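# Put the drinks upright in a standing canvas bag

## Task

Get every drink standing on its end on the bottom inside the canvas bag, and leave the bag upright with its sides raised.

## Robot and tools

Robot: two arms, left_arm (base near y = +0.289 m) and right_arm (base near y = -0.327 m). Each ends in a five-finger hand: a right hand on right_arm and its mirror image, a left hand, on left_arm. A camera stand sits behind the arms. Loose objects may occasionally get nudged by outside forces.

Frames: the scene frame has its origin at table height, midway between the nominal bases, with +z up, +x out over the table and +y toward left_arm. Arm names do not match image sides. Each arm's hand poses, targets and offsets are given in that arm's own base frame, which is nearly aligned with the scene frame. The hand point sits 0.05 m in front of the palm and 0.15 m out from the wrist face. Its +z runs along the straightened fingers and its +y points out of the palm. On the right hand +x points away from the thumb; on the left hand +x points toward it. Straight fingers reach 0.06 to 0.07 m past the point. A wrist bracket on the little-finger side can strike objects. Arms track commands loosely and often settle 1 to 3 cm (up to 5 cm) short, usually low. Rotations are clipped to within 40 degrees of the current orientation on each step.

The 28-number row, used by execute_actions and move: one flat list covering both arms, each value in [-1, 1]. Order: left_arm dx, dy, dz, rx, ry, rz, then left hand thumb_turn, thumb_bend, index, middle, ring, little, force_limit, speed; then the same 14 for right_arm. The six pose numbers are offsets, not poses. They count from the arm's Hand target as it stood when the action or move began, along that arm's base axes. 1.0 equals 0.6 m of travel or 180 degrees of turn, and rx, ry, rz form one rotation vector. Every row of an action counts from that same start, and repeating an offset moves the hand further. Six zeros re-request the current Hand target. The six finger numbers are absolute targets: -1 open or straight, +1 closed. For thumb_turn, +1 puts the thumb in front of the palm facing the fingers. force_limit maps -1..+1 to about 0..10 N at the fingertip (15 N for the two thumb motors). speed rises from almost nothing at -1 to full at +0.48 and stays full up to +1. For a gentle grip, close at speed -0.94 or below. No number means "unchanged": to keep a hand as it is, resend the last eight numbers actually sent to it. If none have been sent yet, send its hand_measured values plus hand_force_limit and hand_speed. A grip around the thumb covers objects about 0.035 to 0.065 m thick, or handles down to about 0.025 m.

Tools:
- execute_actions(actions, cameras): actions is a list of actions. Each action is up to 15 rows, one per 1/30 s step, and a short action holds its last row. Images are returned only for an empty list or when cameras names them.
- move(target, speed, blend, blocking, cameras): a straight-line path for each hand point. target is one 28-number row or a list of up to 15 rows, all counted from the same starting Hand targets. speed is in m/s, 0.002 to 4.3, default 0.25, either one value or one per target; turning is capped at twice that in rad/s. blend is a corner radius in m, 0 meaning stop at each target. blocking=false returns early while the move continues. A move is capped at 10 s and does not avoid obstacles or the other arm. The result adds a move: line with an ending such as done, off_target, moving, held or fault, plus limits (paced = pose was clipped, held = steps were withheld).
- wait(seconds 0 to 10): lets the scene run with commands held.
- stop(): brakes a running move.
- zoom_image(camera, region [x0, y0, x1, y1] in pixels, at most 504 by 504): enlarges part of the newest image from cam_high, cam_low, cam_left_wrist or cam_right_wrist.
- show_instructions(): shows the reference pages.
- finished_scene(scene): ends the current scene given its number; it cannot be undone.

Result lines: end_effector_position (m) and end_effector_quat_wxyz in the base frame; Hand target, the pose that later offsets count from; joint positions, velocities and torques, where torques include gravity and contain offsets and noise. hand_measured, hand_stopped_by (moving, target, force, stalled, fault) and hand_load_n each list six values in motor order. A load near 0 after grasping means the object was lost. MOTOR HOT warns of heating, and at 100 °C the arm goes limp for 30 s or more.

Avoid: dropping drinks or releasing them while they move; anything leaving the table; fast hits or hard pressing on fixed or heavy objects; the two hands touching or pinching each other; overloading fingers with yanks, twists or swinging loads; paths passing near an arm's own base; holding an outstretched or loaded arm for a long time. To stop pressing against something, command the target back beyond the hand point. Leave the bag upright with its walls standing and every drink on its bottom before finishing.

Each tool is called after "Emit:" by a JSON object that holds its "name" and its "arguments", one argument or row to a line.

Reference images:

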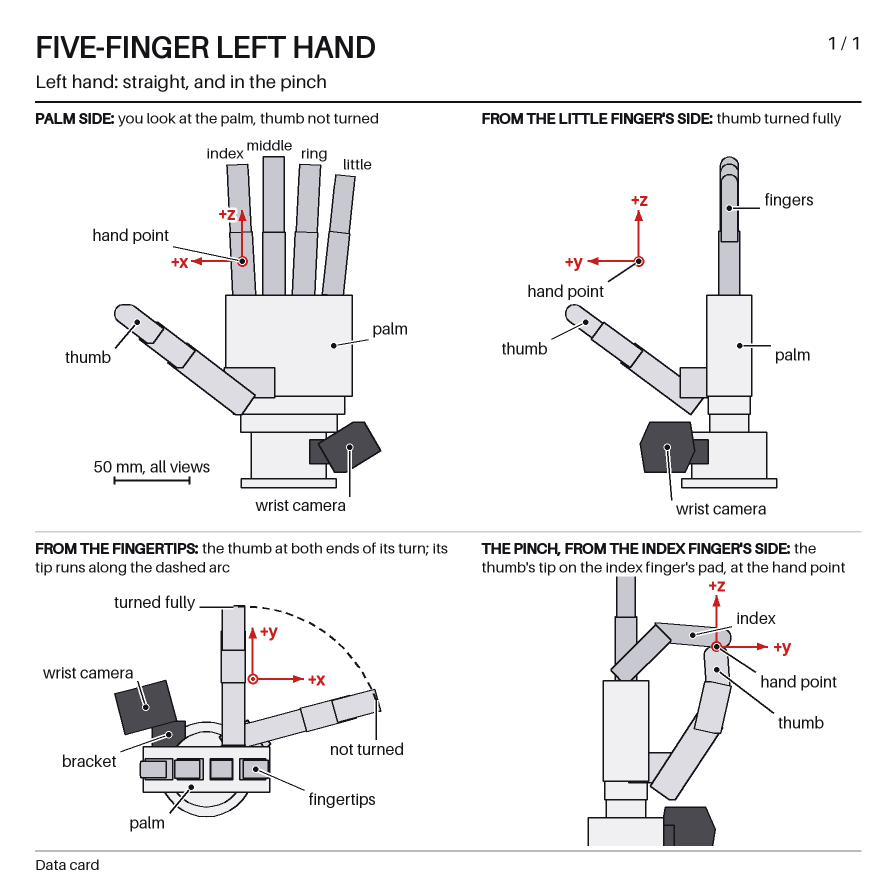

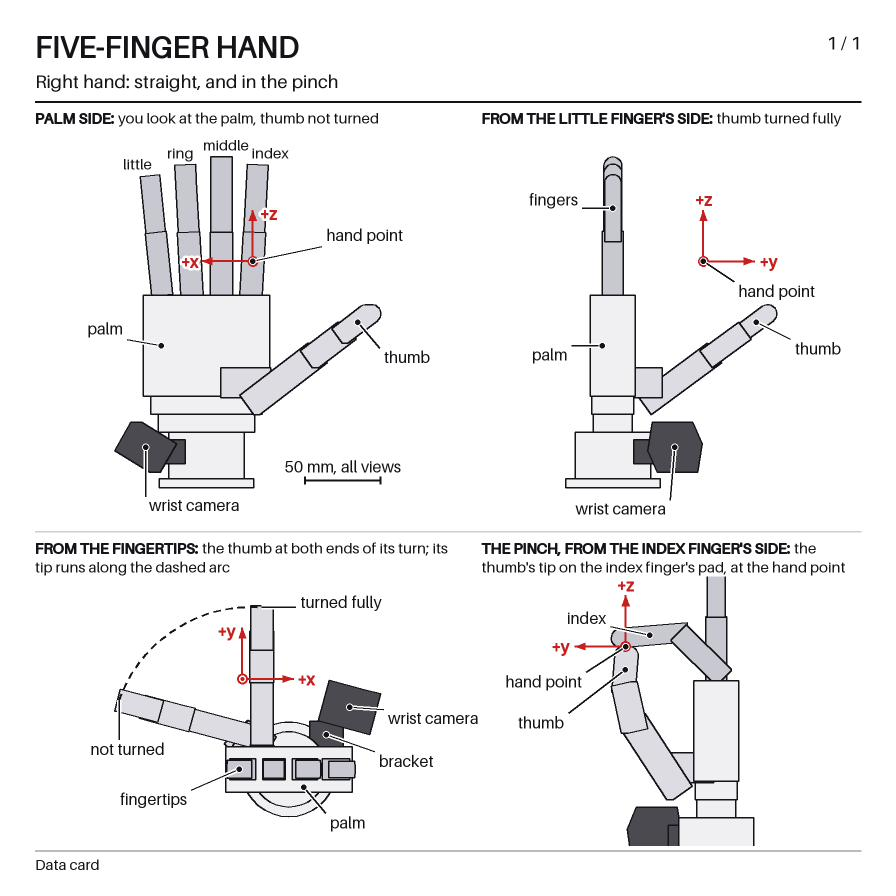

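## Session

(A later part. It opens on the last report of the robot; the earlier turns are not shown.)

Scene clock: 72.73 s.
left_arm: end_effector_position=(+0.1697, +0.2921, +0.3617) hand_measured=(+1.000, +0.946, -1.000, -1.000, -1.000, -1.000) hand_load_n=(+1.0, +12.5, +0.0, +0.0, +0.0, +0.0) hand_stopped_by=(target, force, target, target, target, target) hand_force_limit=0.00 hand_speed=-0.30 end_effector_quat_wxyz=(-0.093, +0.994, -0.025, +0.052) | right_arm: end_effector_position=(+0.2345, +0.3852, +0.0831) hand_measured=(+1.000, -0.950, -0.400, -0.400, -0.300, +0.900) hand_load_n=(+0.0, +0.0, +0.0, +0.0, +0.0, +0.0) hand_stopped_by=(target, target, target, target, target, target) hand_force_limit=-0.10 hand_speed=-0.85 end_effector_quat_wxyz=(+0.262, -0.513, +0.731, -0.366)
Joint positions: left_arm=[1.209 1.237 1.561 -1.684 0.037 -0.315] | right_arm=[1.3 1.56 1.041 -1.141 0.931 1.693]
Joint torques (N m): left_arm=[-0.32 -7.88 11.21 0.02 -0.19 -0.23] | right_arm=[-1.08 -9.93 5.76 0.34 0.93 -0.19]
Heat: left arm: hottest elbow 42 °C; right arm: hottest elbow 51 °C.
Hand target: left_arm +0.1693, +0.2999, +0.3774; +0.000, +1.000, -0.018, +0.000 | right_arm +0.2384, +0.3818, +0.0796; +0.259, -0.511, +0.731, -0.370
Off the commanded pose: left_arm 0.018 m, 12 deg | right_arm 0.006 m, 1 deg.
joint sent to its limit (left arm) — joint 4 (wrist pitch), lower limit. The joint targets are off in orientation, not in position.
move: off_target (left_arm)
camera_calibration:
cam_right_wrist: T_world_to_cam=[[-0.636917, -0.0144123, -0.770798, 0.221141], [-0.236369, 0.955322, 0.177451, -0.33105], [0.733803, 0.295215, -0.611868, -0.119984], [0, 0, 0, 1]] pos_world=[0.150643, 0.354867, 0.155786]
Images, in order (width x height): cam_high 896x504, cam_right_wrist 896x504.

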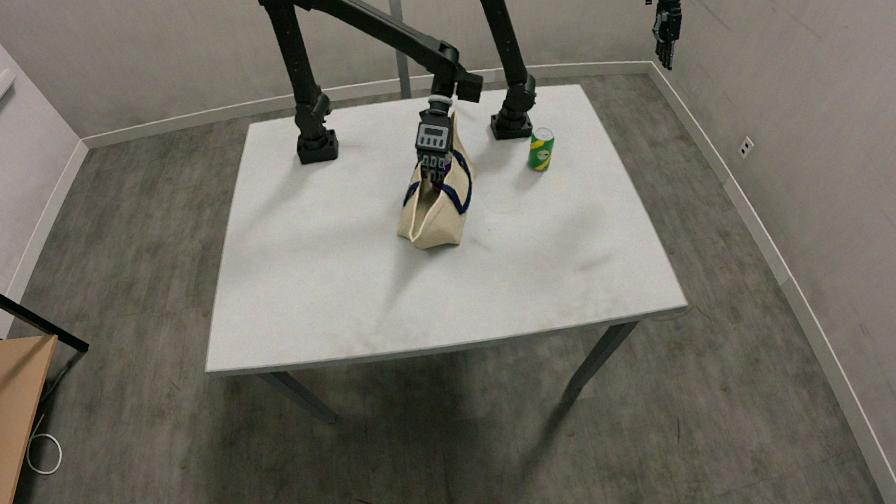

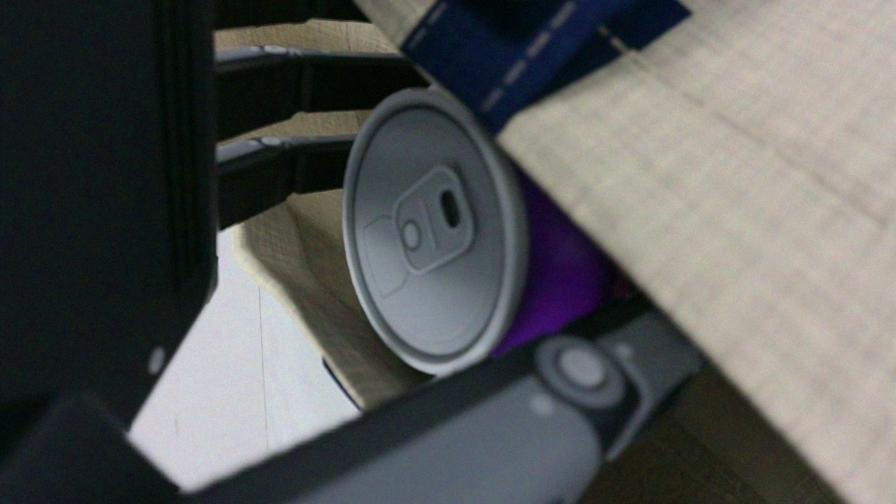

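Emit:
{"name": "move", "arguments": {
  "target": [
    [0,0,0,0,0,0,1,1,-1,-1,-1,-1,0,-0.3,0,0.004,0.03,0,0,0,1,-1,-0.5,-0.5,-0.4,0.9,-0.1,-0.85]
  ],
  "speed": 0.04,
  "cameras": ["cam_high","cam_right_wrist"]
}}

Emit:
{"name": "zoom_image", "arguments": {
  "camera": "cam_high",
  "region": [390, 100, 490, 200]
}}

Scene clock: 74.10 s.
left_arm: end_effector_position=(+0.1697, +0.2921, +0.3617) hand_measured=(+1.000, +0.946, -1.000, -1.000, -1.000, -1.000) hand_load_n=(+1.5, +12.5, +0.0, +0.0, +0.0, +0.0) hand_stopped_by=(target, force, target, target, target, target) hand_force_limit=0.00 hand_speed=-0.30 end_effector_quat_wxyz=(-0.093, +0.994, -0.025, +0.052) | right_arm: end_effector_position=(+0.2322, +0.3768, +0.0827) hand_measured=(+1.000, -1.000, -0.500, -0.500, -0.400, +0.900) hand_load_n=(+0.5, +0.0, +0.0, +0.0, +0.0, +0.0) hand_stopped_by=(target, target, target, target, target, target) hand_force_limit=-0.10 hand_speed=-0.85 end_effector_quat_wxyz=(+0.249, -0.519, +0.726, -0.376)
Joint positions: left_arm=[1.209 1.237 1.561 -1.684 0.037 -0.315] | right_arm=[1.3 1.56 1.041 -1.178 0.931 1.693]
Joint torques (N m): left_arm=[-0.32 -7.82 11.19 0.02 -0.19 -0.22] | right_arm=[-0.79 -11.34 7.94 -0.35 0.93 -0.17]
Heat: left arm: hottest elbow 42 °C; right arm: hottest elbow 51 °C.
Hand target: left_arm +0.1693, +0.2999, +0.3774; +0.000, +1.000, -0.018, +0.000 | right_arm +0.2384, +0.3842, +0.0976; +0.259, -0.511, +0.731, -0.370
Off the commanded pose: left_arm 0.018 m, 12 deg | right_arm 0.018 m, 2 deg.
joint sent to its limit (left arm) — joint 4 (wrist pitch), lower limit. The joint targets are off in orientation, not in position.
move: off_target (left_arm, right_arm)
camera_calibration:
cam_right_wrist: T_world_to_cam=[[-0.644434, -0.0414749, -0.763534, 0.230484], [-0.234794, 0.961023, 0.145968, -0.323424], [0.72772, 0.27334, -0.629054, -0.105063], [0, 0, 0, 1]] pos_world=[0.14905, 0.349095, 0.157101]
Images, in order (width x height): cam_high 896x504, cam_right_wrist 896x504.

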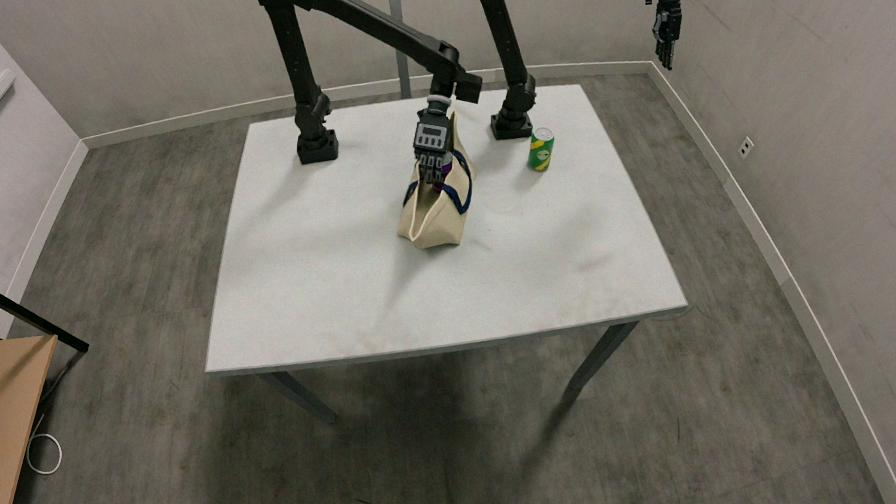

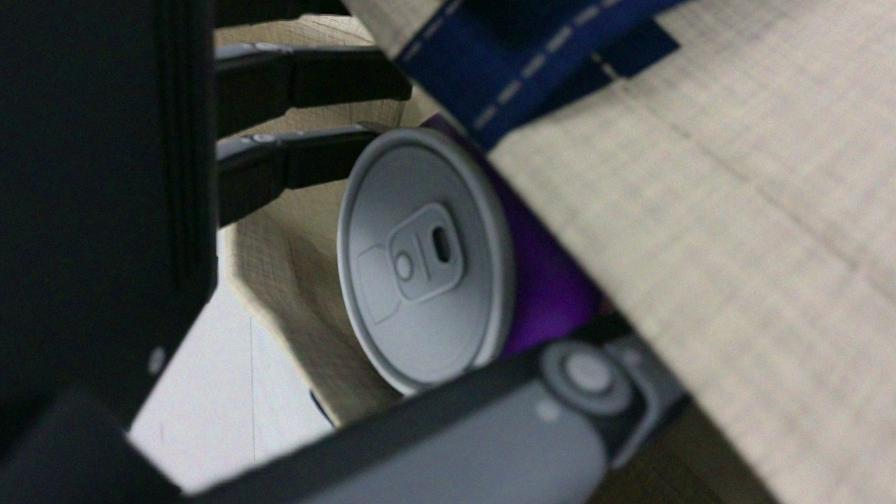

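Scaled by 5.040 from the camera's 896x504 image, which has a finer 1280x720 frame.

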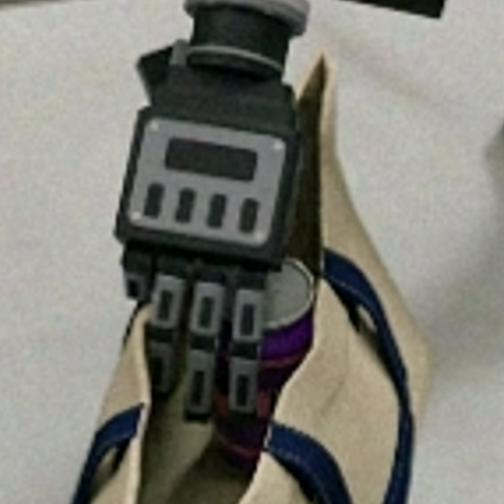

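Emit:
{"name": "move", "arguments": {
  "target": [
    [0,0,0,0,0,0,1,1,-1,-1,-1,-1,0,-0.3,0,0.015,0.06,0,0,0,1,-1,-0.5,-0.5,-0.4,0.9,-0.1,-0.85]
  ],
  "speed": 0.05,
  "cameras": ["cam_high","cam_right_wrist"]
}}

Emit:
{"name": "zoom_image", "arguments": {
  "camera": "cam_high",
  "region": [390, 100, 490, 200]
}}

Scene clock: 75.73 s.
left_arm: end_effector_position=(+0.1697, +0.2921, +0.3617) hand_measured=(+1.000, +0.946, -1.000, -1.000, -1.000, -1.000) hand_load_n=(+1.5, +12.5, +0.0, +0.0, +0.0, +0.0) hand_stopped_by=(target, force, target, target, target, target) hand_force_limit=0.00 hand_speed=-0.30 end_effector_quat_wxyz=(-0.093, +0.994, -0.025, +0.052) | right_arm: end_effector_position=(+0.2320, +0.3760, +0.1106) hand_measured=(+1.000, -1.000, -0.500, -0.500, -0.400, +0.900) hand_load_n=(+0.0, +0.0, +0.0, +0.0, +0.0, +0.0) hand_stopped_by=(target, target, target, target, target, target) hand_force_limit=-0.10 hand_speed=-0.85 end_effector_quat_wxyz=(+0.239, -0.524, +0.722, -0.384)
Joint positions: left_arm=[1.209 1.237 1.561 -1.684 0.037 -0.315] | right_arm=[1.3 1.539 1.099 -1.286 0.931 1.693]
Joint torques (N m): left_arm=[-0.38 -7.82 11.19 0.01 -0.18 -0.22] | right_arm=[-0.5 -11.34 9.81 -0.38 0.89 -0.07]
Heat: left arm: hottest elbow 43 °C; right arm: hottest elbow 51 °C.
Hand target: left_arm +0.1693, +0.2999, +0.3774; +0.000, +1.000, -0.018, +0.000 | right_arm +0.2384, +0.3933, +0.1336; +0.259, -0.511, +0.731, -0.370
Off the commanded pose: left_arm 0.018 m, 12 deg | right_arm 0.029 m, 3 deg.
joint sent to its limit (left arm) — joint 4 (wrist pitch), lower limit. The joint targets are off in orientation, not in position.
move: off_target (left_arm, right_arm)
camera_calibration:
cam_right_wrist: T_world_to_cam=[[-0.650323, -0.0626554, -0.757069, 0.260278], [-0.233701, 0.964762, 0.120906, -0.32568], [0.722816, 0.255556, -0.64205, -0.077895], [0, 0, 0, 1]] pos_world=[0.149457, 0.350418, 0.186412]
Images, in order (width x height): cam_high 896x504, cam_right_wrist 896x504.

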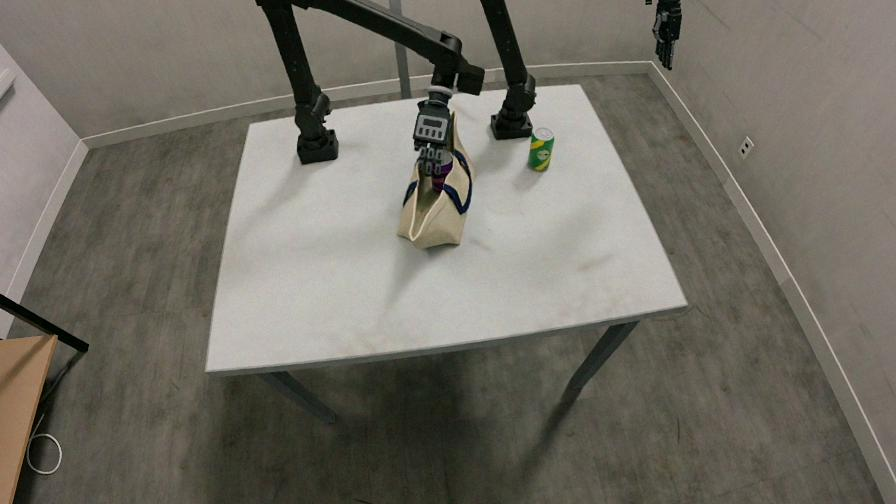

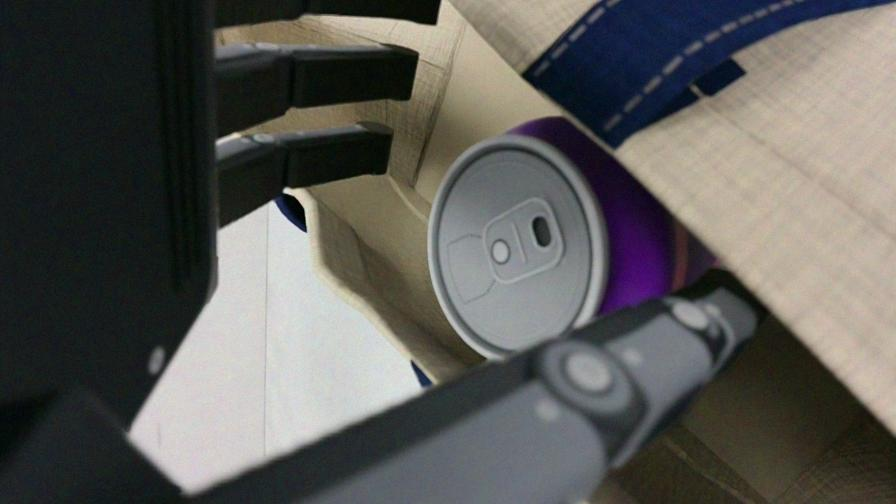

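Scaled by 5.040 from the camera's 896x504 image, which has a finer 1280x720 frame.

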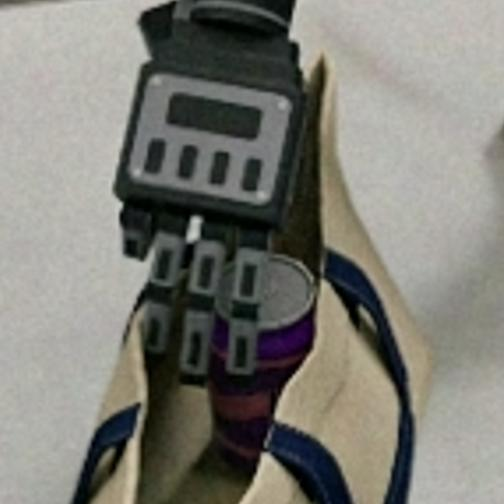

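Emit:
{"name": "move", "arguments": {
  "target": [
    [-0.3155,0.05,0.04,0,0,0.2,1,1,-1,-1,-1,-1,0,-0.3,0,0.01,0.32,0,0,0,1,-1,-0.5,-0.5,-0.4,0.9,-0.1,-0.85],
    [-0.482,0.017,0.04,0,0,0.3,1,1,-1,-1,-1,-1,0,-0.3,-0.0857,0.452,0.227,-0.0109,0.0204,0.5279,1,-1,-0.45,-0.45,-0.4,0.9,-0.1,-0.3]
  ],
  "speed": [0.15,0.3],
  "blend": 0.02,
  "cameras": ["cam_high","cam_right_wrist"]
}}

Emit:
{"name": "zoom_image", "arguments": {
  "camera": "cam_high",
  "region": [370, 40, 600, 260]
}}

Scene clock: 82.07 s.
left_arm: end_effector_position=(-0.0297, +0.3231, +0.3830) hand_measured=(+1.000, +0.946, -1.000, -1.000, -1.000, -1.000) hand_load_n=(+1.5, +12.5, +0.0, +0.0, +0.0, +0.0) hand_stopped_by=(target, force, target, target, target, target) hand_force_limit=0.00 hand_speed=-0.30 end_effector_quat_wxyz=(-0.137, +0.942, +0.304, +0.029) | right_arm: end_effector_position=(+0.2275, +0.4603, +0.3079) hand_measured=(+1.000, -1.000, -0.500, -0.500, -0.400, +0.900) hand_load_n=(+0.0, +0.0, +0.0, +0.0, +0.0, +0.0) hand_stopped_by=(target, target, target, target, target, target) hand_force_limit=-0.10 hand_speed=-0.85 end_effector_quat_wxyz=(-0.311, +0.643, -0.624, +0.318)
Joint positions: left_arm=[1.847 1.171 1.561 -1.684 0.049 -0.354] | right_arm=[1.322 1.442 1.52 -1.332 0.881 1.143]
Joint torques (N m): left_arm=[-1.61 -7.24 7.86 0.44 -0.06 -0.13] | right_arm=[-0.15 -11.75 7.53 1.25 0.59 -0.24]
Heat: left arm: hottest elbow 43 °C; right arm: hottest elbow 52 °C.
Hand target: left_arm -0.0279, +0.3233, +0.3830; -0.137, +0.943, +0.301, +0.030 (not the last commanded pose) | right_arm +0.2267, +0.4597, +0.3129; -0.317, +0.643, -0.622, +0.314 (not the last commanded pose)
Off the commanded pose: left_arm 0.093 m, 23 deg | right_arm 0.212 m, 74 deg.
move: held (left_arm; a check stopped the path), off_target (right_arm; braked when a check withheld steps of left_arm); path passed 1 of 2 targets; target 2's new numbers were not sent; limits=held
pose unreachable (left arm): on one or more control steps of this call, first in action 0 (counted from 0), this arm could not follow its commanded pose, so it was not sent that pose on those steps. It may still have moved: this result reports where it is.
cause: moving toward the commanded pose would bring a part of the arm too close to another arm (a part of this arm just beyond joint 2 (shoulder) and a part of the right arm just beyond its joint 4 (wrist pitch), along the way the arms are being sent, or toward where that arm still pushes).
camera_calibration:
cam_right_wrist: T_world_to_cam=[[-0.599191, -0.262156, -0.756468, 0.492012], [-0.557993, 0.814319, 0.159777, -0.300795], [0.57412, 0.517841, -0.634214, -0.0587257], [0, 0, 0, 1]] pos_world=[0.160684, 0.404337, 0.383007]
Images, in order (width x height): cam_high 896x504, cam_right_wrist 896x504.

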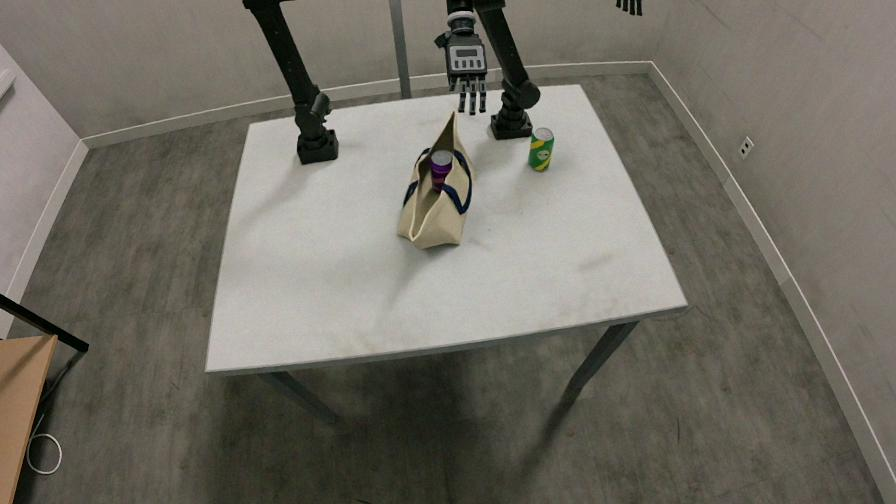

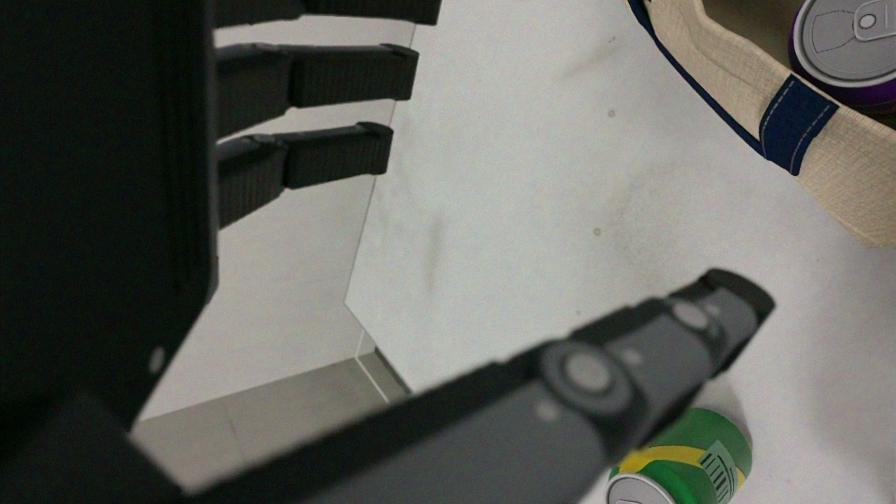

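Scaled by 2.191 from the camera's 896x504 image, which has a finer 1280x720 frame.

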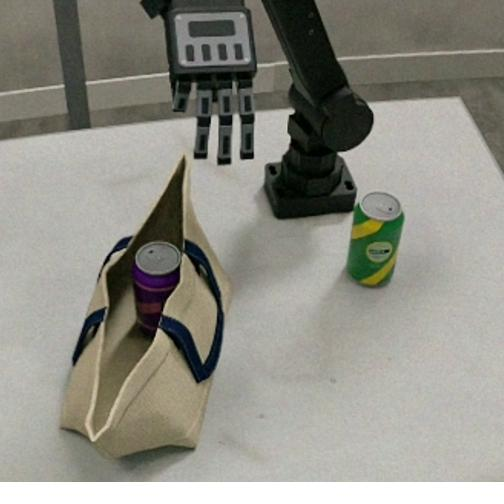

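Emit:
{"name": "move", "arguments": {
  "target": [
    [-0.287,0.378,-0.05,0,0,0,1,1,-1,-1,-1,-1,0,-0.3,0,0,0,0,0,0,1,-1,-0.5,-0.5,-0.4,0.9,-0.1,-0.85]
  ],
  "speed": [0.3],
  "cameras": ["cam_high"]
}}

Scene clock: 85.60 s.
left_arm: end_effector_position=(-0.1936, +0.5466, +0.3427) hand_measured=(+1.000, +0.946, -1.000, -1.000, -1.000, -1.000) hand_load_n=(+1.0, +12.5, +0.0, +0.0, +0.0, +0.0) hand_stopped_by=(target, force, target, target, target, target) hand_force_limit=0.00 hand_speed=-0.30 end_effector_quat_wxyz=(-0.138, +0.942, +0.304, +0.031) | right_arm: end_effector_position=(+0.2274, +0.4602, +0.3079) hand_measured=(+1.000, -1.000, -0.500, -0.500, -0.400, +0.900) hand_load_n=(+0.0, +0.0, +0.0, +0.0, +0.0, +0.0) hand_stopped_by=(target, target, target, target, target, target) hand_force_limit=-0.10 hand_speed=-0.85 end_effector_quat_wxyz=(-0.310, +0.643, -0.624, +0.318)
Joint positions: left_arm=[2.017 1.886 2.265 -1.683 0.098 -0.192] | right_arm=[1.322 1.442 1.52 -1.332 0.881 1.142]
Joint torques (N m): left_arm=[-0.5 -17.44 11.03 0.06 0.04 -0.03] | right_arm=[-0.15 -11.75 7.51 1.24 0.59 -0.26]
Heat: left arm: hottest elbow 43 °C; right arm: hottest elbow 52 °C.
Hand target: left_arm -0.2002, +0.5501, +0.3529; -0.137, +0.943, +0.302, +0.030 | right_arm +0.2267, +0.4597, +0.3129; -0.317, +0.643, -0.622, +0.314
Off the commanded pose: left_arm 0.013 m, 0 deg | right_arm 0.005 m, 1 deg.
joint sent to its limit (left arm) — joint 4 (wrist pitch), lower limit. The joint targets still meet the commanded pose.
move: off_target (left_arm)
Images, in order (width x height): cam_high 896x504.

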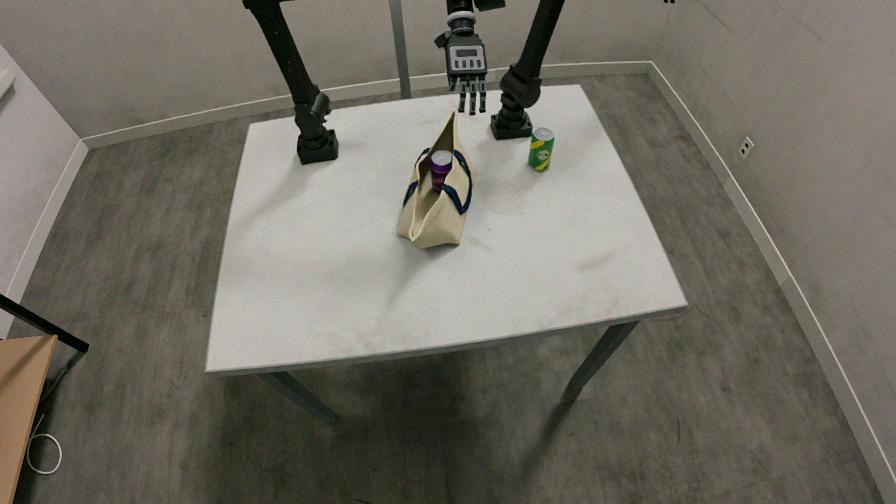

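Emit:
{"name": "move", "arguments": {
  "target": [
    [0,0,0,0,0,0,1,1,-1,-1,-1,-1,0,-0.3,-0.0662,0.3413,-0.05,-0.0086,0.016,0.4075,1,-1,-0.45,-0.45,-0.4,0.9,-0.1,-0.3]
  ],
  "speed": [0.25],
  "cameras": ["cam_high","cam_right_wrist"]
}}

Emit:
{"name": "zoom_image", "arguments": {
  "camera": "cam_high",
  "region": [390, 20, 620, 220]
}}

Scene clock: 89.73 s.
left_arm: end_effector_position=(-0.1936, +0.5466, +0.3427) hand_measured=(+1.000, +0.946, -1.000, -1.000, -1.000, -1.000) hand_load_n=(+1.0, +12.5, +0.0, +0.0, +0.0, +0.0) hand_stopped_by=(target, force, target, target, target, target) hand_force_limit=0.00 hand_speed=-0.30 end_effector_quat_wxyz=(-0.138, +0.942, +0.304, +0.031) | right_arm: end_effector_position=(+0.1749, +0.6512, +0.2626) hand_measured=(+1.000, -1.000, -0.450, -0.450, -0.400, +0.900) hand_load_n=(+0.0, +0.0, +0.0, +0.0, +0.0, +0.0) hand_stopped_by=(target, target, target, target, target, target) hand_force_limit=-0.10 hand_speed=-0.30 end_effector_quat_wxyz=(-0.404, +0.905, -0.122, +0.049)
Joint positions: left_arm=[2.017 1.886 2.265 -1.683 0.098 -0.191] | right_arm=[1.253 1.69 1.66 -0.703 -0.047 -0.03]
Joint torques (N m): left_arm=[-0.44 -17.49 11.03 0.06 0.04 -0.04] | right_arm=[-1.14 -14.04 12.94 1.18 -0.15 -0.26]
Heat: left arm: hottest elbow 44 °C; right arm: hottest elbow 52 °C.
Hand target: left_arm -0.2002, +0.5501, +0.3529; -0.137, +0.943, +0.301, +0.030 | right_arm +0.1870, +0.6645, +0.2828; -0.418, +0.899, -0.118, +0.055
Off the commanded pose: left_arm 0.013 m, 0 deg | right_arm 0.027 m, 2 deg.
joint sent to its limit (left arm) — joint 4 (wrist pitch), lower limit. The joint targets still meet the commanded pose.
move: off_target (left_arm, right_arm)
camera_calibration:
cam_right_wrist: T_world_to_cam=[[0.0472471, -0.702144, -0.710466, 0.63764], [-0.927712, -0.294515, 0.229371, 0.290133], [-0.370295, 0.648271, -0.665302, -0.0678349], [0, 0, 0, 1]] pos_world=[0.213915, 0.577139, 0.341343]
Images, in order (width x height): cam_high 896x504, cam_right_wrist 896x504.

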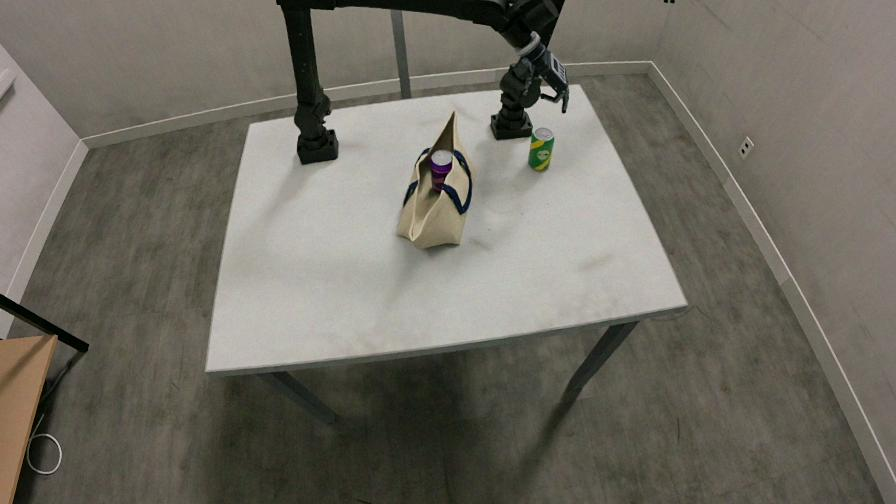

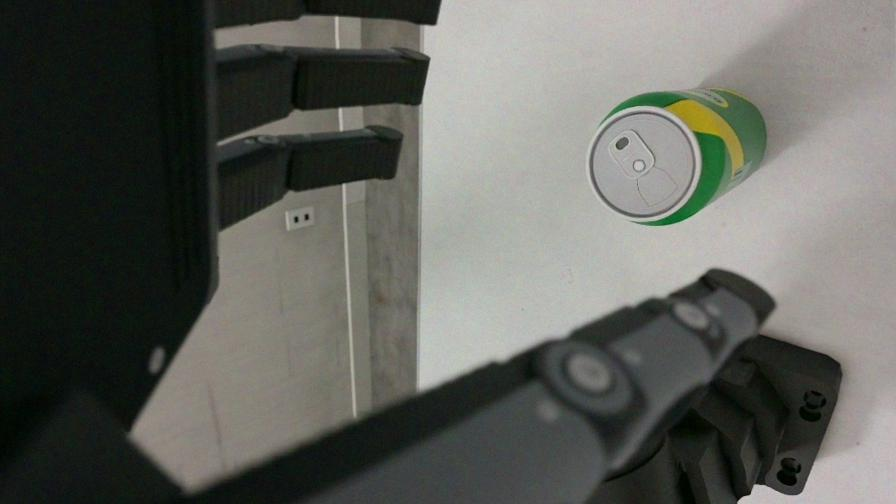

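Scaled by 2.191 from the camera's 896x504 image, which has a finer 1280x720 frame.

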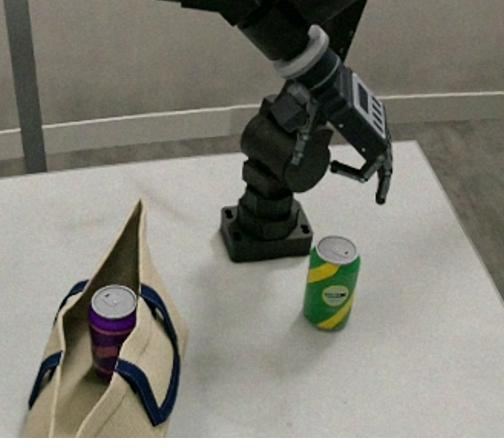

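Emit:
{"name": "move", "arguments": {
  "target": [
    [0,0,0,0,0,0,1,1,-1,-1,-1,-1,0,-0.3,-0.03,0.035,-0.163,0,0,0,1,-1,-0.45,-0.45,-0.4,0.9,-0.1,-0.3]
  ],
  "speed": [0.2],
  "cameras": ["cam_high","cam_right_wrist"]
}}

Emit:
{"name": "zoom_image", "arguments": {
  "camera": "cam_high",
  "region": [390, 20, 620, 220]
}}

Scene clock: 91.70 s.
left_arm: end_effector_position=(-0.1936, +0.5466, +0.3427) hand_measured=(+1.000, +0.946, -1.000, -1.000, -1.000, -1.000) hand_load_n=(+1.0, +12.5, +0.0, +0.0, +0.0, +0.0) hand_stopped_by=(target, force, target, target, target, target) hand_force_limit=0.00 hand_speed=-0.30 end_effector_quat_wxyz=(-0.138, +0.942, +0.304, +0.031) | right_arm: end_effector_position=(+0.1726, +0.6800, +0.1864) hand_measured=(+1.000, -1.000, -0.450, -0.450, -0.400, +0.900) hand_load_n=(+0.0, +0.0, +0.0, +0.0, -0.5, +0.0) hand_stopped_by=(target, target, target, target, target, target) hand_force_limit=-0.10 hand_speed=-0.30 end_effector_quat_wxyz=(-0.413, +0.901, -0.116, +0.057)
Joint positions: left_arm=[2.017 1.886 2.265 -1.683 0.098 -0.191] | right_arm=[1.275 1.773 1.56 -0.498 -0.024 -0.028]
Joint torques (N m): left_arm=[-0.44 -17.49 11.03 0.06 0.05 -0.04] | right_arm=[0.44 -15.79 8.2 2.36 0.17 -0.03]
Heat: left arm: hottest elbow 44 °C; right arm: hottest elbow 52 °C.
Hand target: left_arm -0.2002, +0.5501, +0.3529; -0.137, +0.943, +0.301, +0.030 | right_arm +0.1691, +0.6854, +0.1849; -0.418, +0.899, -0.118, +0.055
Off the commanded pose: left_arm 0.013 m, 0 deg | right_arm 0.007 m, 1 deg.
joint sent to its limit (left arm) — joint 4 (wrist pitch), lower limit. The joint targets still meet the commanded pose.
move: off_target (left_arm)
camera_calibration:
cam_right_wrist: T_world_to_cam=[[0.064263, -0.688807, -0.722091, 0.594047], [-0.931002, -0.301913, 0.205142, 0.324046], [-0.359312, 0.659085, -0.660683, -0.148095], [0, 0, 0, 1]] pos_world=[0.2103, 0.604625, 0.264637]
Images, in order (width x height): cam_high 896x504, cam_right_wrist 896x504.

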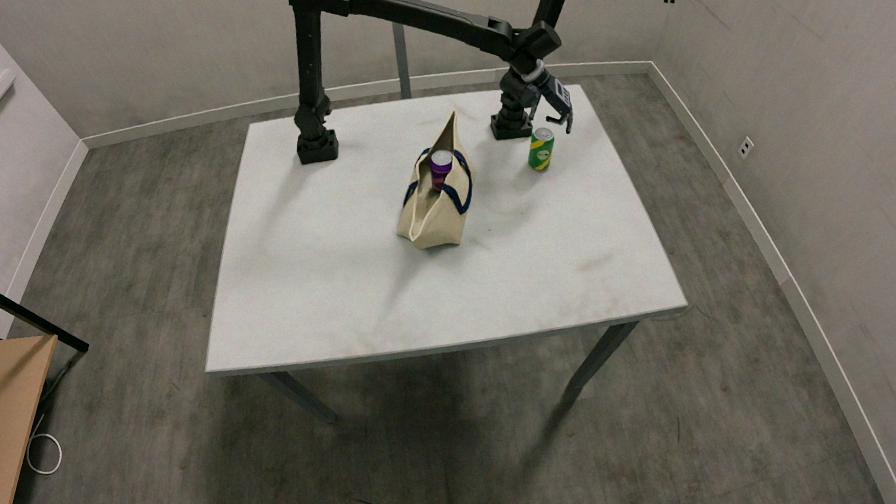

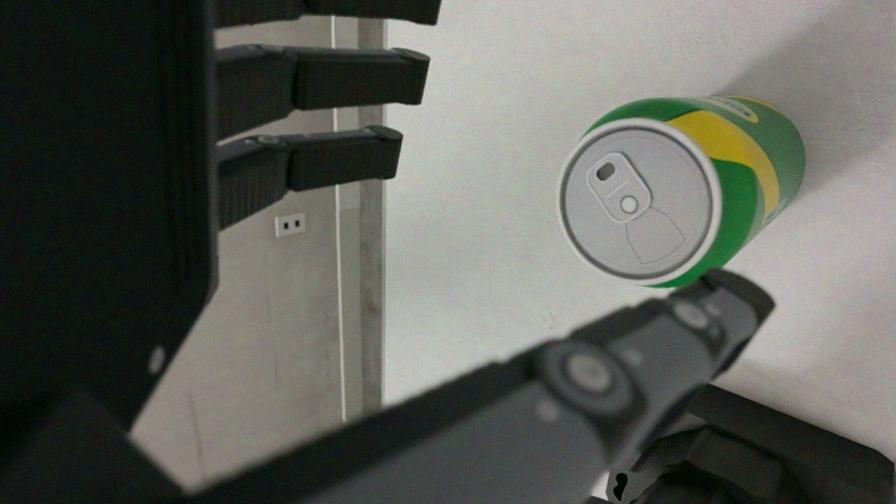

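Scaled by 2.191 from the camera's 896x504 image, which has a finer 1280x720 frame.

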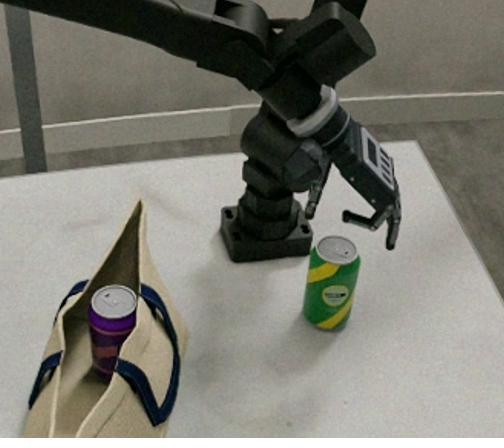

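Emit:
{"name": "move", "arguments": {
  "target": [
    [0,0,0,0,0,0,1,1,-1,-1,-1,-1,0,-0.3,-0.015,-0.003,-0.12,0,0,0,1,-1,-0.45,-0.45,-0.4,0.9,-0.1,-0.3]
  ],
  "speed": [0.12],
  "cameras": ["cam_high","cam_right_wrist"]
}}

Emit:
{"name": "zoom_image", "arguments": {
  "camera": "cam_high",
  "region": [390, 20, 620, 220]
}}

Scene clock: 93.57 s.
left_arm: end_effector_position=(-0.1936, +0.5466, +0.3427) hand_measured=(+1.000, +0.946, -1.000, -1.000, -1.000, -1.000) hand_load_n=(+1.0, +12.5, +0.0, +0.0, +0.0, +0.0) hand_stopped_by=(target, force, target, target, target, target) hand_force_limit=0.00 hand_speed=-0.30 end_effector_quat_wxyz=(-0.138, +0.942, +0.304, +0.031) | right_arm: end_effector_position=(+0.1664, +0.6804, +0.1239) hand_measured=(+1.000, -1.000, -0.450, -0.450, -0.400, +0.900) hand_load_n=(+0.0, +0.0, +0.0, +0.0, +0.0, +0.0) hand_stopped_by=(target, target, target, target, target, target) hand_force_limit=-0.10 hand_speed=-0.30 end_effector_quat_wxyz=(-0.420, +0.898, -0.116, +0.059)
Joint positions: left_arm=[2.017 1.886 2.265 -1.683 0.098 -0.191] | right_arm=[1.286 1.81 1.434 -0.319 -0.013 -0.022]
Joint torques (N m): left_arm=[-0.44 -17.49 11.06 0.08 0.05 -0.04] | right_arm=[0.67 -15.15 7.38 2.32 0.18 0]
Heat: left arm: hottest elbow 44 °C; right arm: hottest elbow 52 °C.
Hand target: left_arm -0.2002, +0.5501, +0.3529; -0.137, +0.943, +0.301, +0.030 | right_arm +0.1601, +0.6836, +0.1130; -0.418, +0.899, -0.118, +0.055
Off the commanded pose: left_arm 0.013 m, 0 deg | right_arm 0.013 m, 1 deg.
joint sent to its limit (left arm) — joint 4 (wrist pitch), lower limit. The joint targets still meet the commanded pose.
move: off_target (left_arm, right_arm)
camera_calibration:
cam_right_wrist: T_world_to_cam=[[0.0679891, -0.678465, -0.73148, 0.543032], [-0.932655, -0.303593, 0.194902, 0.33379], [-0.354306, 0.668967, -0.653415, -0.200381], [0, 0, 0, 1]] pos_world=[0.203394, 0.603813, 0.201229]
Images, in order (width x height): cam_high 896x504, cam_right_wrist 896x504.

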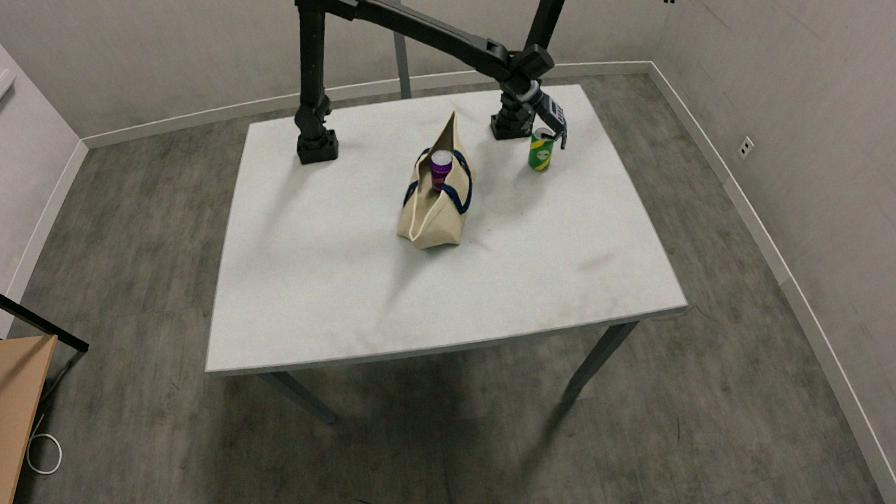

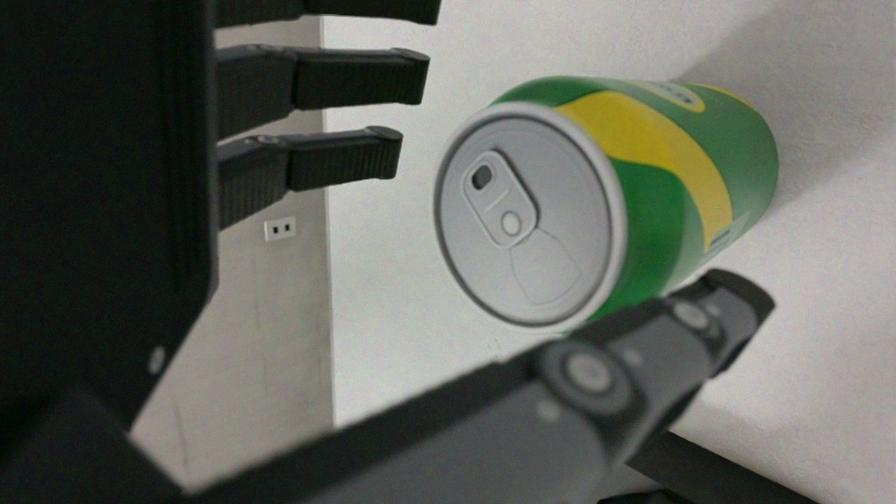

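Scaled by 2.191 from the camera's 896x504 image, which has a finer 1280x720 frame.

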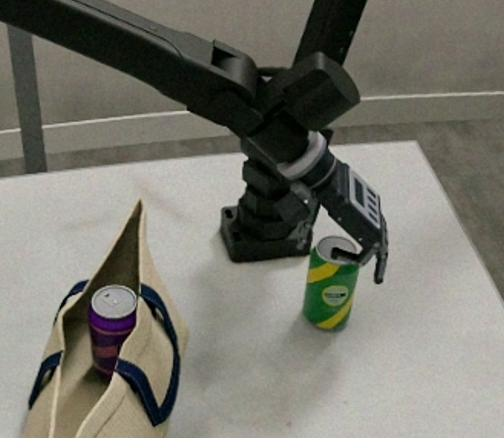

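Emit:
{"name": "move", "arguments": {
  "target": [
    [0,0,0,0,0,0,1,1,-1,-1,-1,-1,0,-0.3,-0.0085,-0.002,-0.066,0,0,0,1,-1,-0.45,-0.45,-0.4,0.9,-0.1,-0.3]
  ],
  "speed": [0.1],
  "cameras": ["cam_high","cam_right_wrist"]
}}

Emit:
{"name": "zoom_image", "arguments": {
  "camera": "cam_high",
  "region": [460, 60, 620, 200]
}}

Scene clock: 95.57 s.
left_arm: end_effector_position=(-0.1936, +0.5466, +0.3427) hand_measured=(+1.000, +0.946, -1.000, -1.000, -1.000, -1.000) hand_load_n=(+1.5, +12.5, +0.0, +0.0, +0.0, +0.0) hand_stopped_by=(target, force, target, target, target, target) hand_force_limit=0.00 hand_speed=-0.30 end_effector_quat_wxyz=(-0.138, +0.942, +0.304, +0.031) | right_arm: end_effector_position=(+0.1613, +0.6801, +0.0845) hand_measured=(+1.000, -1.000, -0.450, -0.450, -0.400, +0.900) hand_load_n=(+0.0, +0.0, +0.0, +0.0, +0.0, +0.0) hand_stopped_by=(target, target, target, target, target, target) hand_force_limit=-0.10 hand_speed=-0.30 end_effector_quat_wxyz=(-0.420, +0.898, -0.116, +0.059)
Joint positions: left_arm=[2.017 1.886 2.265 -1.683 0.098 -0.191] | right_arm=[1.294 1.848 1.376 -0.223 -0.007 -0.016]
Joint torques (N m): left_arm=[-0.44 -17.49 11.04 0.05 0.05 -0.04] | right_arm=[0.56 -15.27 7.08 2.36 0.2 -0.01]
Heat: left arm: hottest elbow 44 °C; right arm: hottest elbow 52 °C.
Hand target: left_arm -0.2002, +0.5501, +0.3529; -0.137, +0.943, +0.301, +0.030 | right_arm +0.1547, +0.6826, +0.0736; -0.419, +0.899, -0.118, +0.055
Off the commanded pose: left_arm 0.013 m, 0 deg | right_arm 0.013 m, 1 deg.
joint sent to its limit (left arm) — joint 4 (wrist pitch), lower limit. The joint targets still meet the commanded pose.
move: off_target (left_arm, right_arm)
camera_calibration:
cam_right_wrist: T_world_to_cam=[[0.0679229, -0.677913, -0.731998, 0.514043], [-0.932543, -0.303918, 0.194931, 0.336854], [-0.354613, 0.669379, -0.652826, -0.227913], [0, 0, 0, 1]] pos_world=[0.198394, 0.603412, 0.161828]
Images, in order (width x height): cam_high 896x504, cam_right_wrist 896x504.

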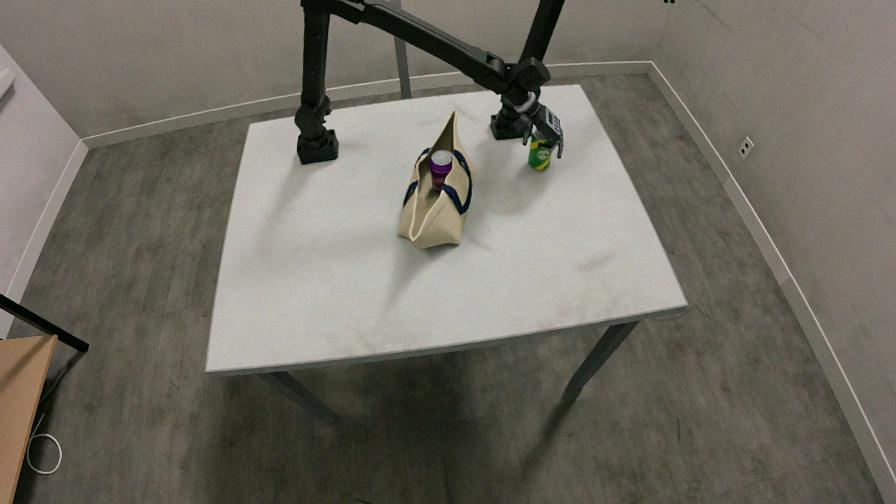

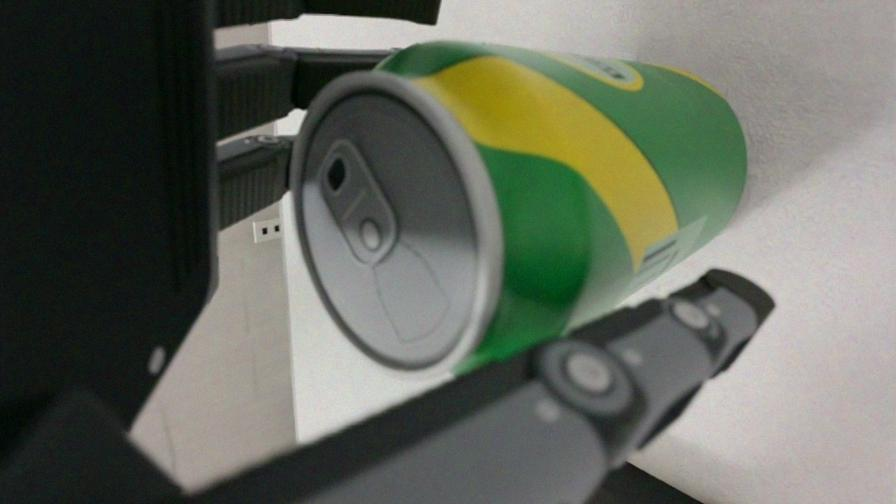

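Scaled by 3.150 from the camera's 896x504 image, which has a finer 1280x720 frame.

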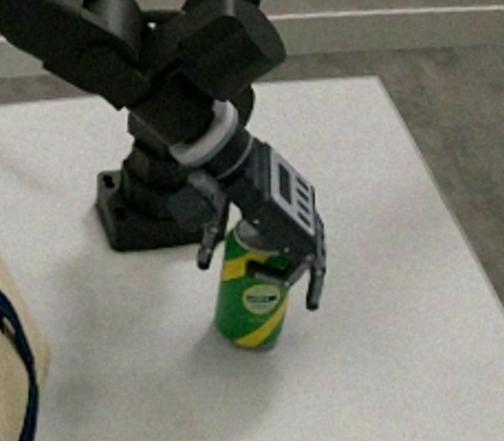

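Emit:
{"name": "move", "arguments": {
  "target": [
    [0,0,0,0,0,0,1,1,-1,-1,-1,-1,0,-0.3,0,0,0,0,0,0,1,0.3,0.3,0.3,-0.4,0.9,-0.1,-0.85]
  ],
  "speed": [0.1],
  "cameras": ["cam_high","cam_right_wrist"]
}}

Scene clock: 96.77 s.
left_arm: end_effector_position=(-0.1936, +0.5466, +0.3427) hand_measured=(+1.000, +0.946, -1.000, -1.000, -1.000, -1.000) hand_load_n=(+1.0, +12.5, +0.0, +0.0, +0.5, +0.0) hand_stopped_by=(target, force, target, target, target, target) hand_force_limit=0.00 hand_speed=-0.30 end_effector_quat_wxyz=(-0.138, +0.942, +0.304, +0.031) | right_arm: end_effector_position=(+0.1617, +0.6808, +0.0851) hand_measured=(+1.000, -0.856, -0.176, -0.202, -0.400, +0.900) hand_load_n=(+0.0, +7.0, +7.5, +3.5, +0.0, +0.0) hand_stopped_by=(target, force, force, force, target, target) hand_force_limit=-0.10 hand_speed=-0.85 end_effector_quat_wxyz=(-0.422, +0.897, -0.116, +0.059)
Joint positions: left_arm=[2.017 1.886 2.265 -1.683 0.098 -0.191] | right_arm=[1.294 1.848 1.376 -0.219 -0.006 -0.016]
Joint torques (N m): left_arm=[-0.5 -17.49 11.04 0.08 0.05 -0.04] | right_arm=[0.62 -15.33 7.08 2.18 0.15 -0.02]
Heat: left arm: hottest elbow 44 °C; right arm: hottest elbow 52 °C.
Hand target: left_arm -0.2002, +0.5501, +0.3529; -0.137, +0.943, +0.301, +0.030 | right_arm +0.1548, +0.6825, +0.0736; -0.418, +0.899, -0.118, +0.055
Off the commanded pose: left_arm 0.013 m, 0 deg | right_arm 0.014 m, 1 deg.
joint sent to its limit (left arm) — joint 4 (wrist pitch), lower limit. The joint targets still meet the commanded pose.
move: off_target (left_arm, right_arm)
camera_calibration:
cam_right_wrist: T_world_to_cam=[[0.0681486, -0.675669, -0.734048, 0.513524], [-0.933141, -0.30349, 0.192721, 0.3373], [-0.352991, 0.671837, -0.651177, -0.229922], [0, 0, 0, 1]] pos_world=[0.198592, 0.603809, 0.162226]
Images, in order (width x height): cam_high 896x504, cam_right_wrist 896x504.

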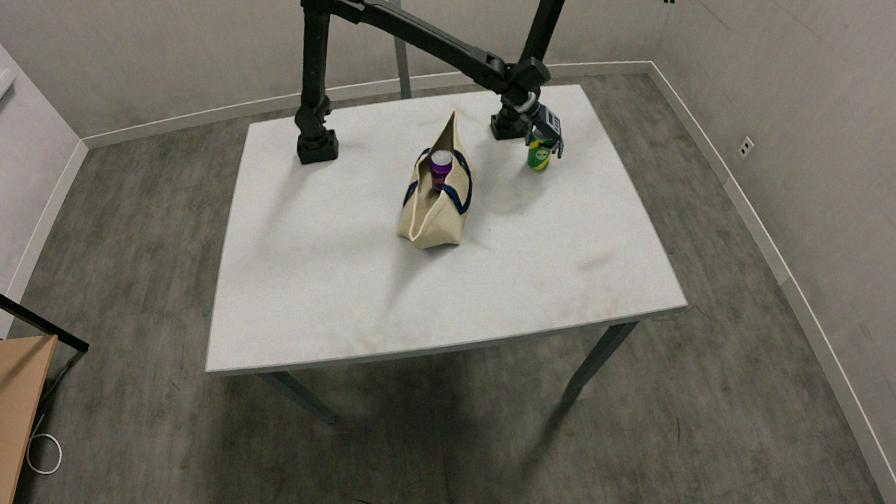

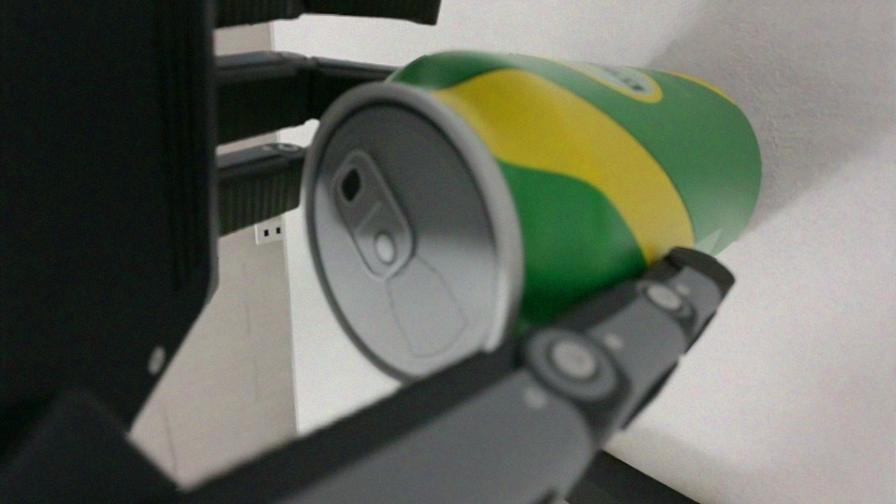

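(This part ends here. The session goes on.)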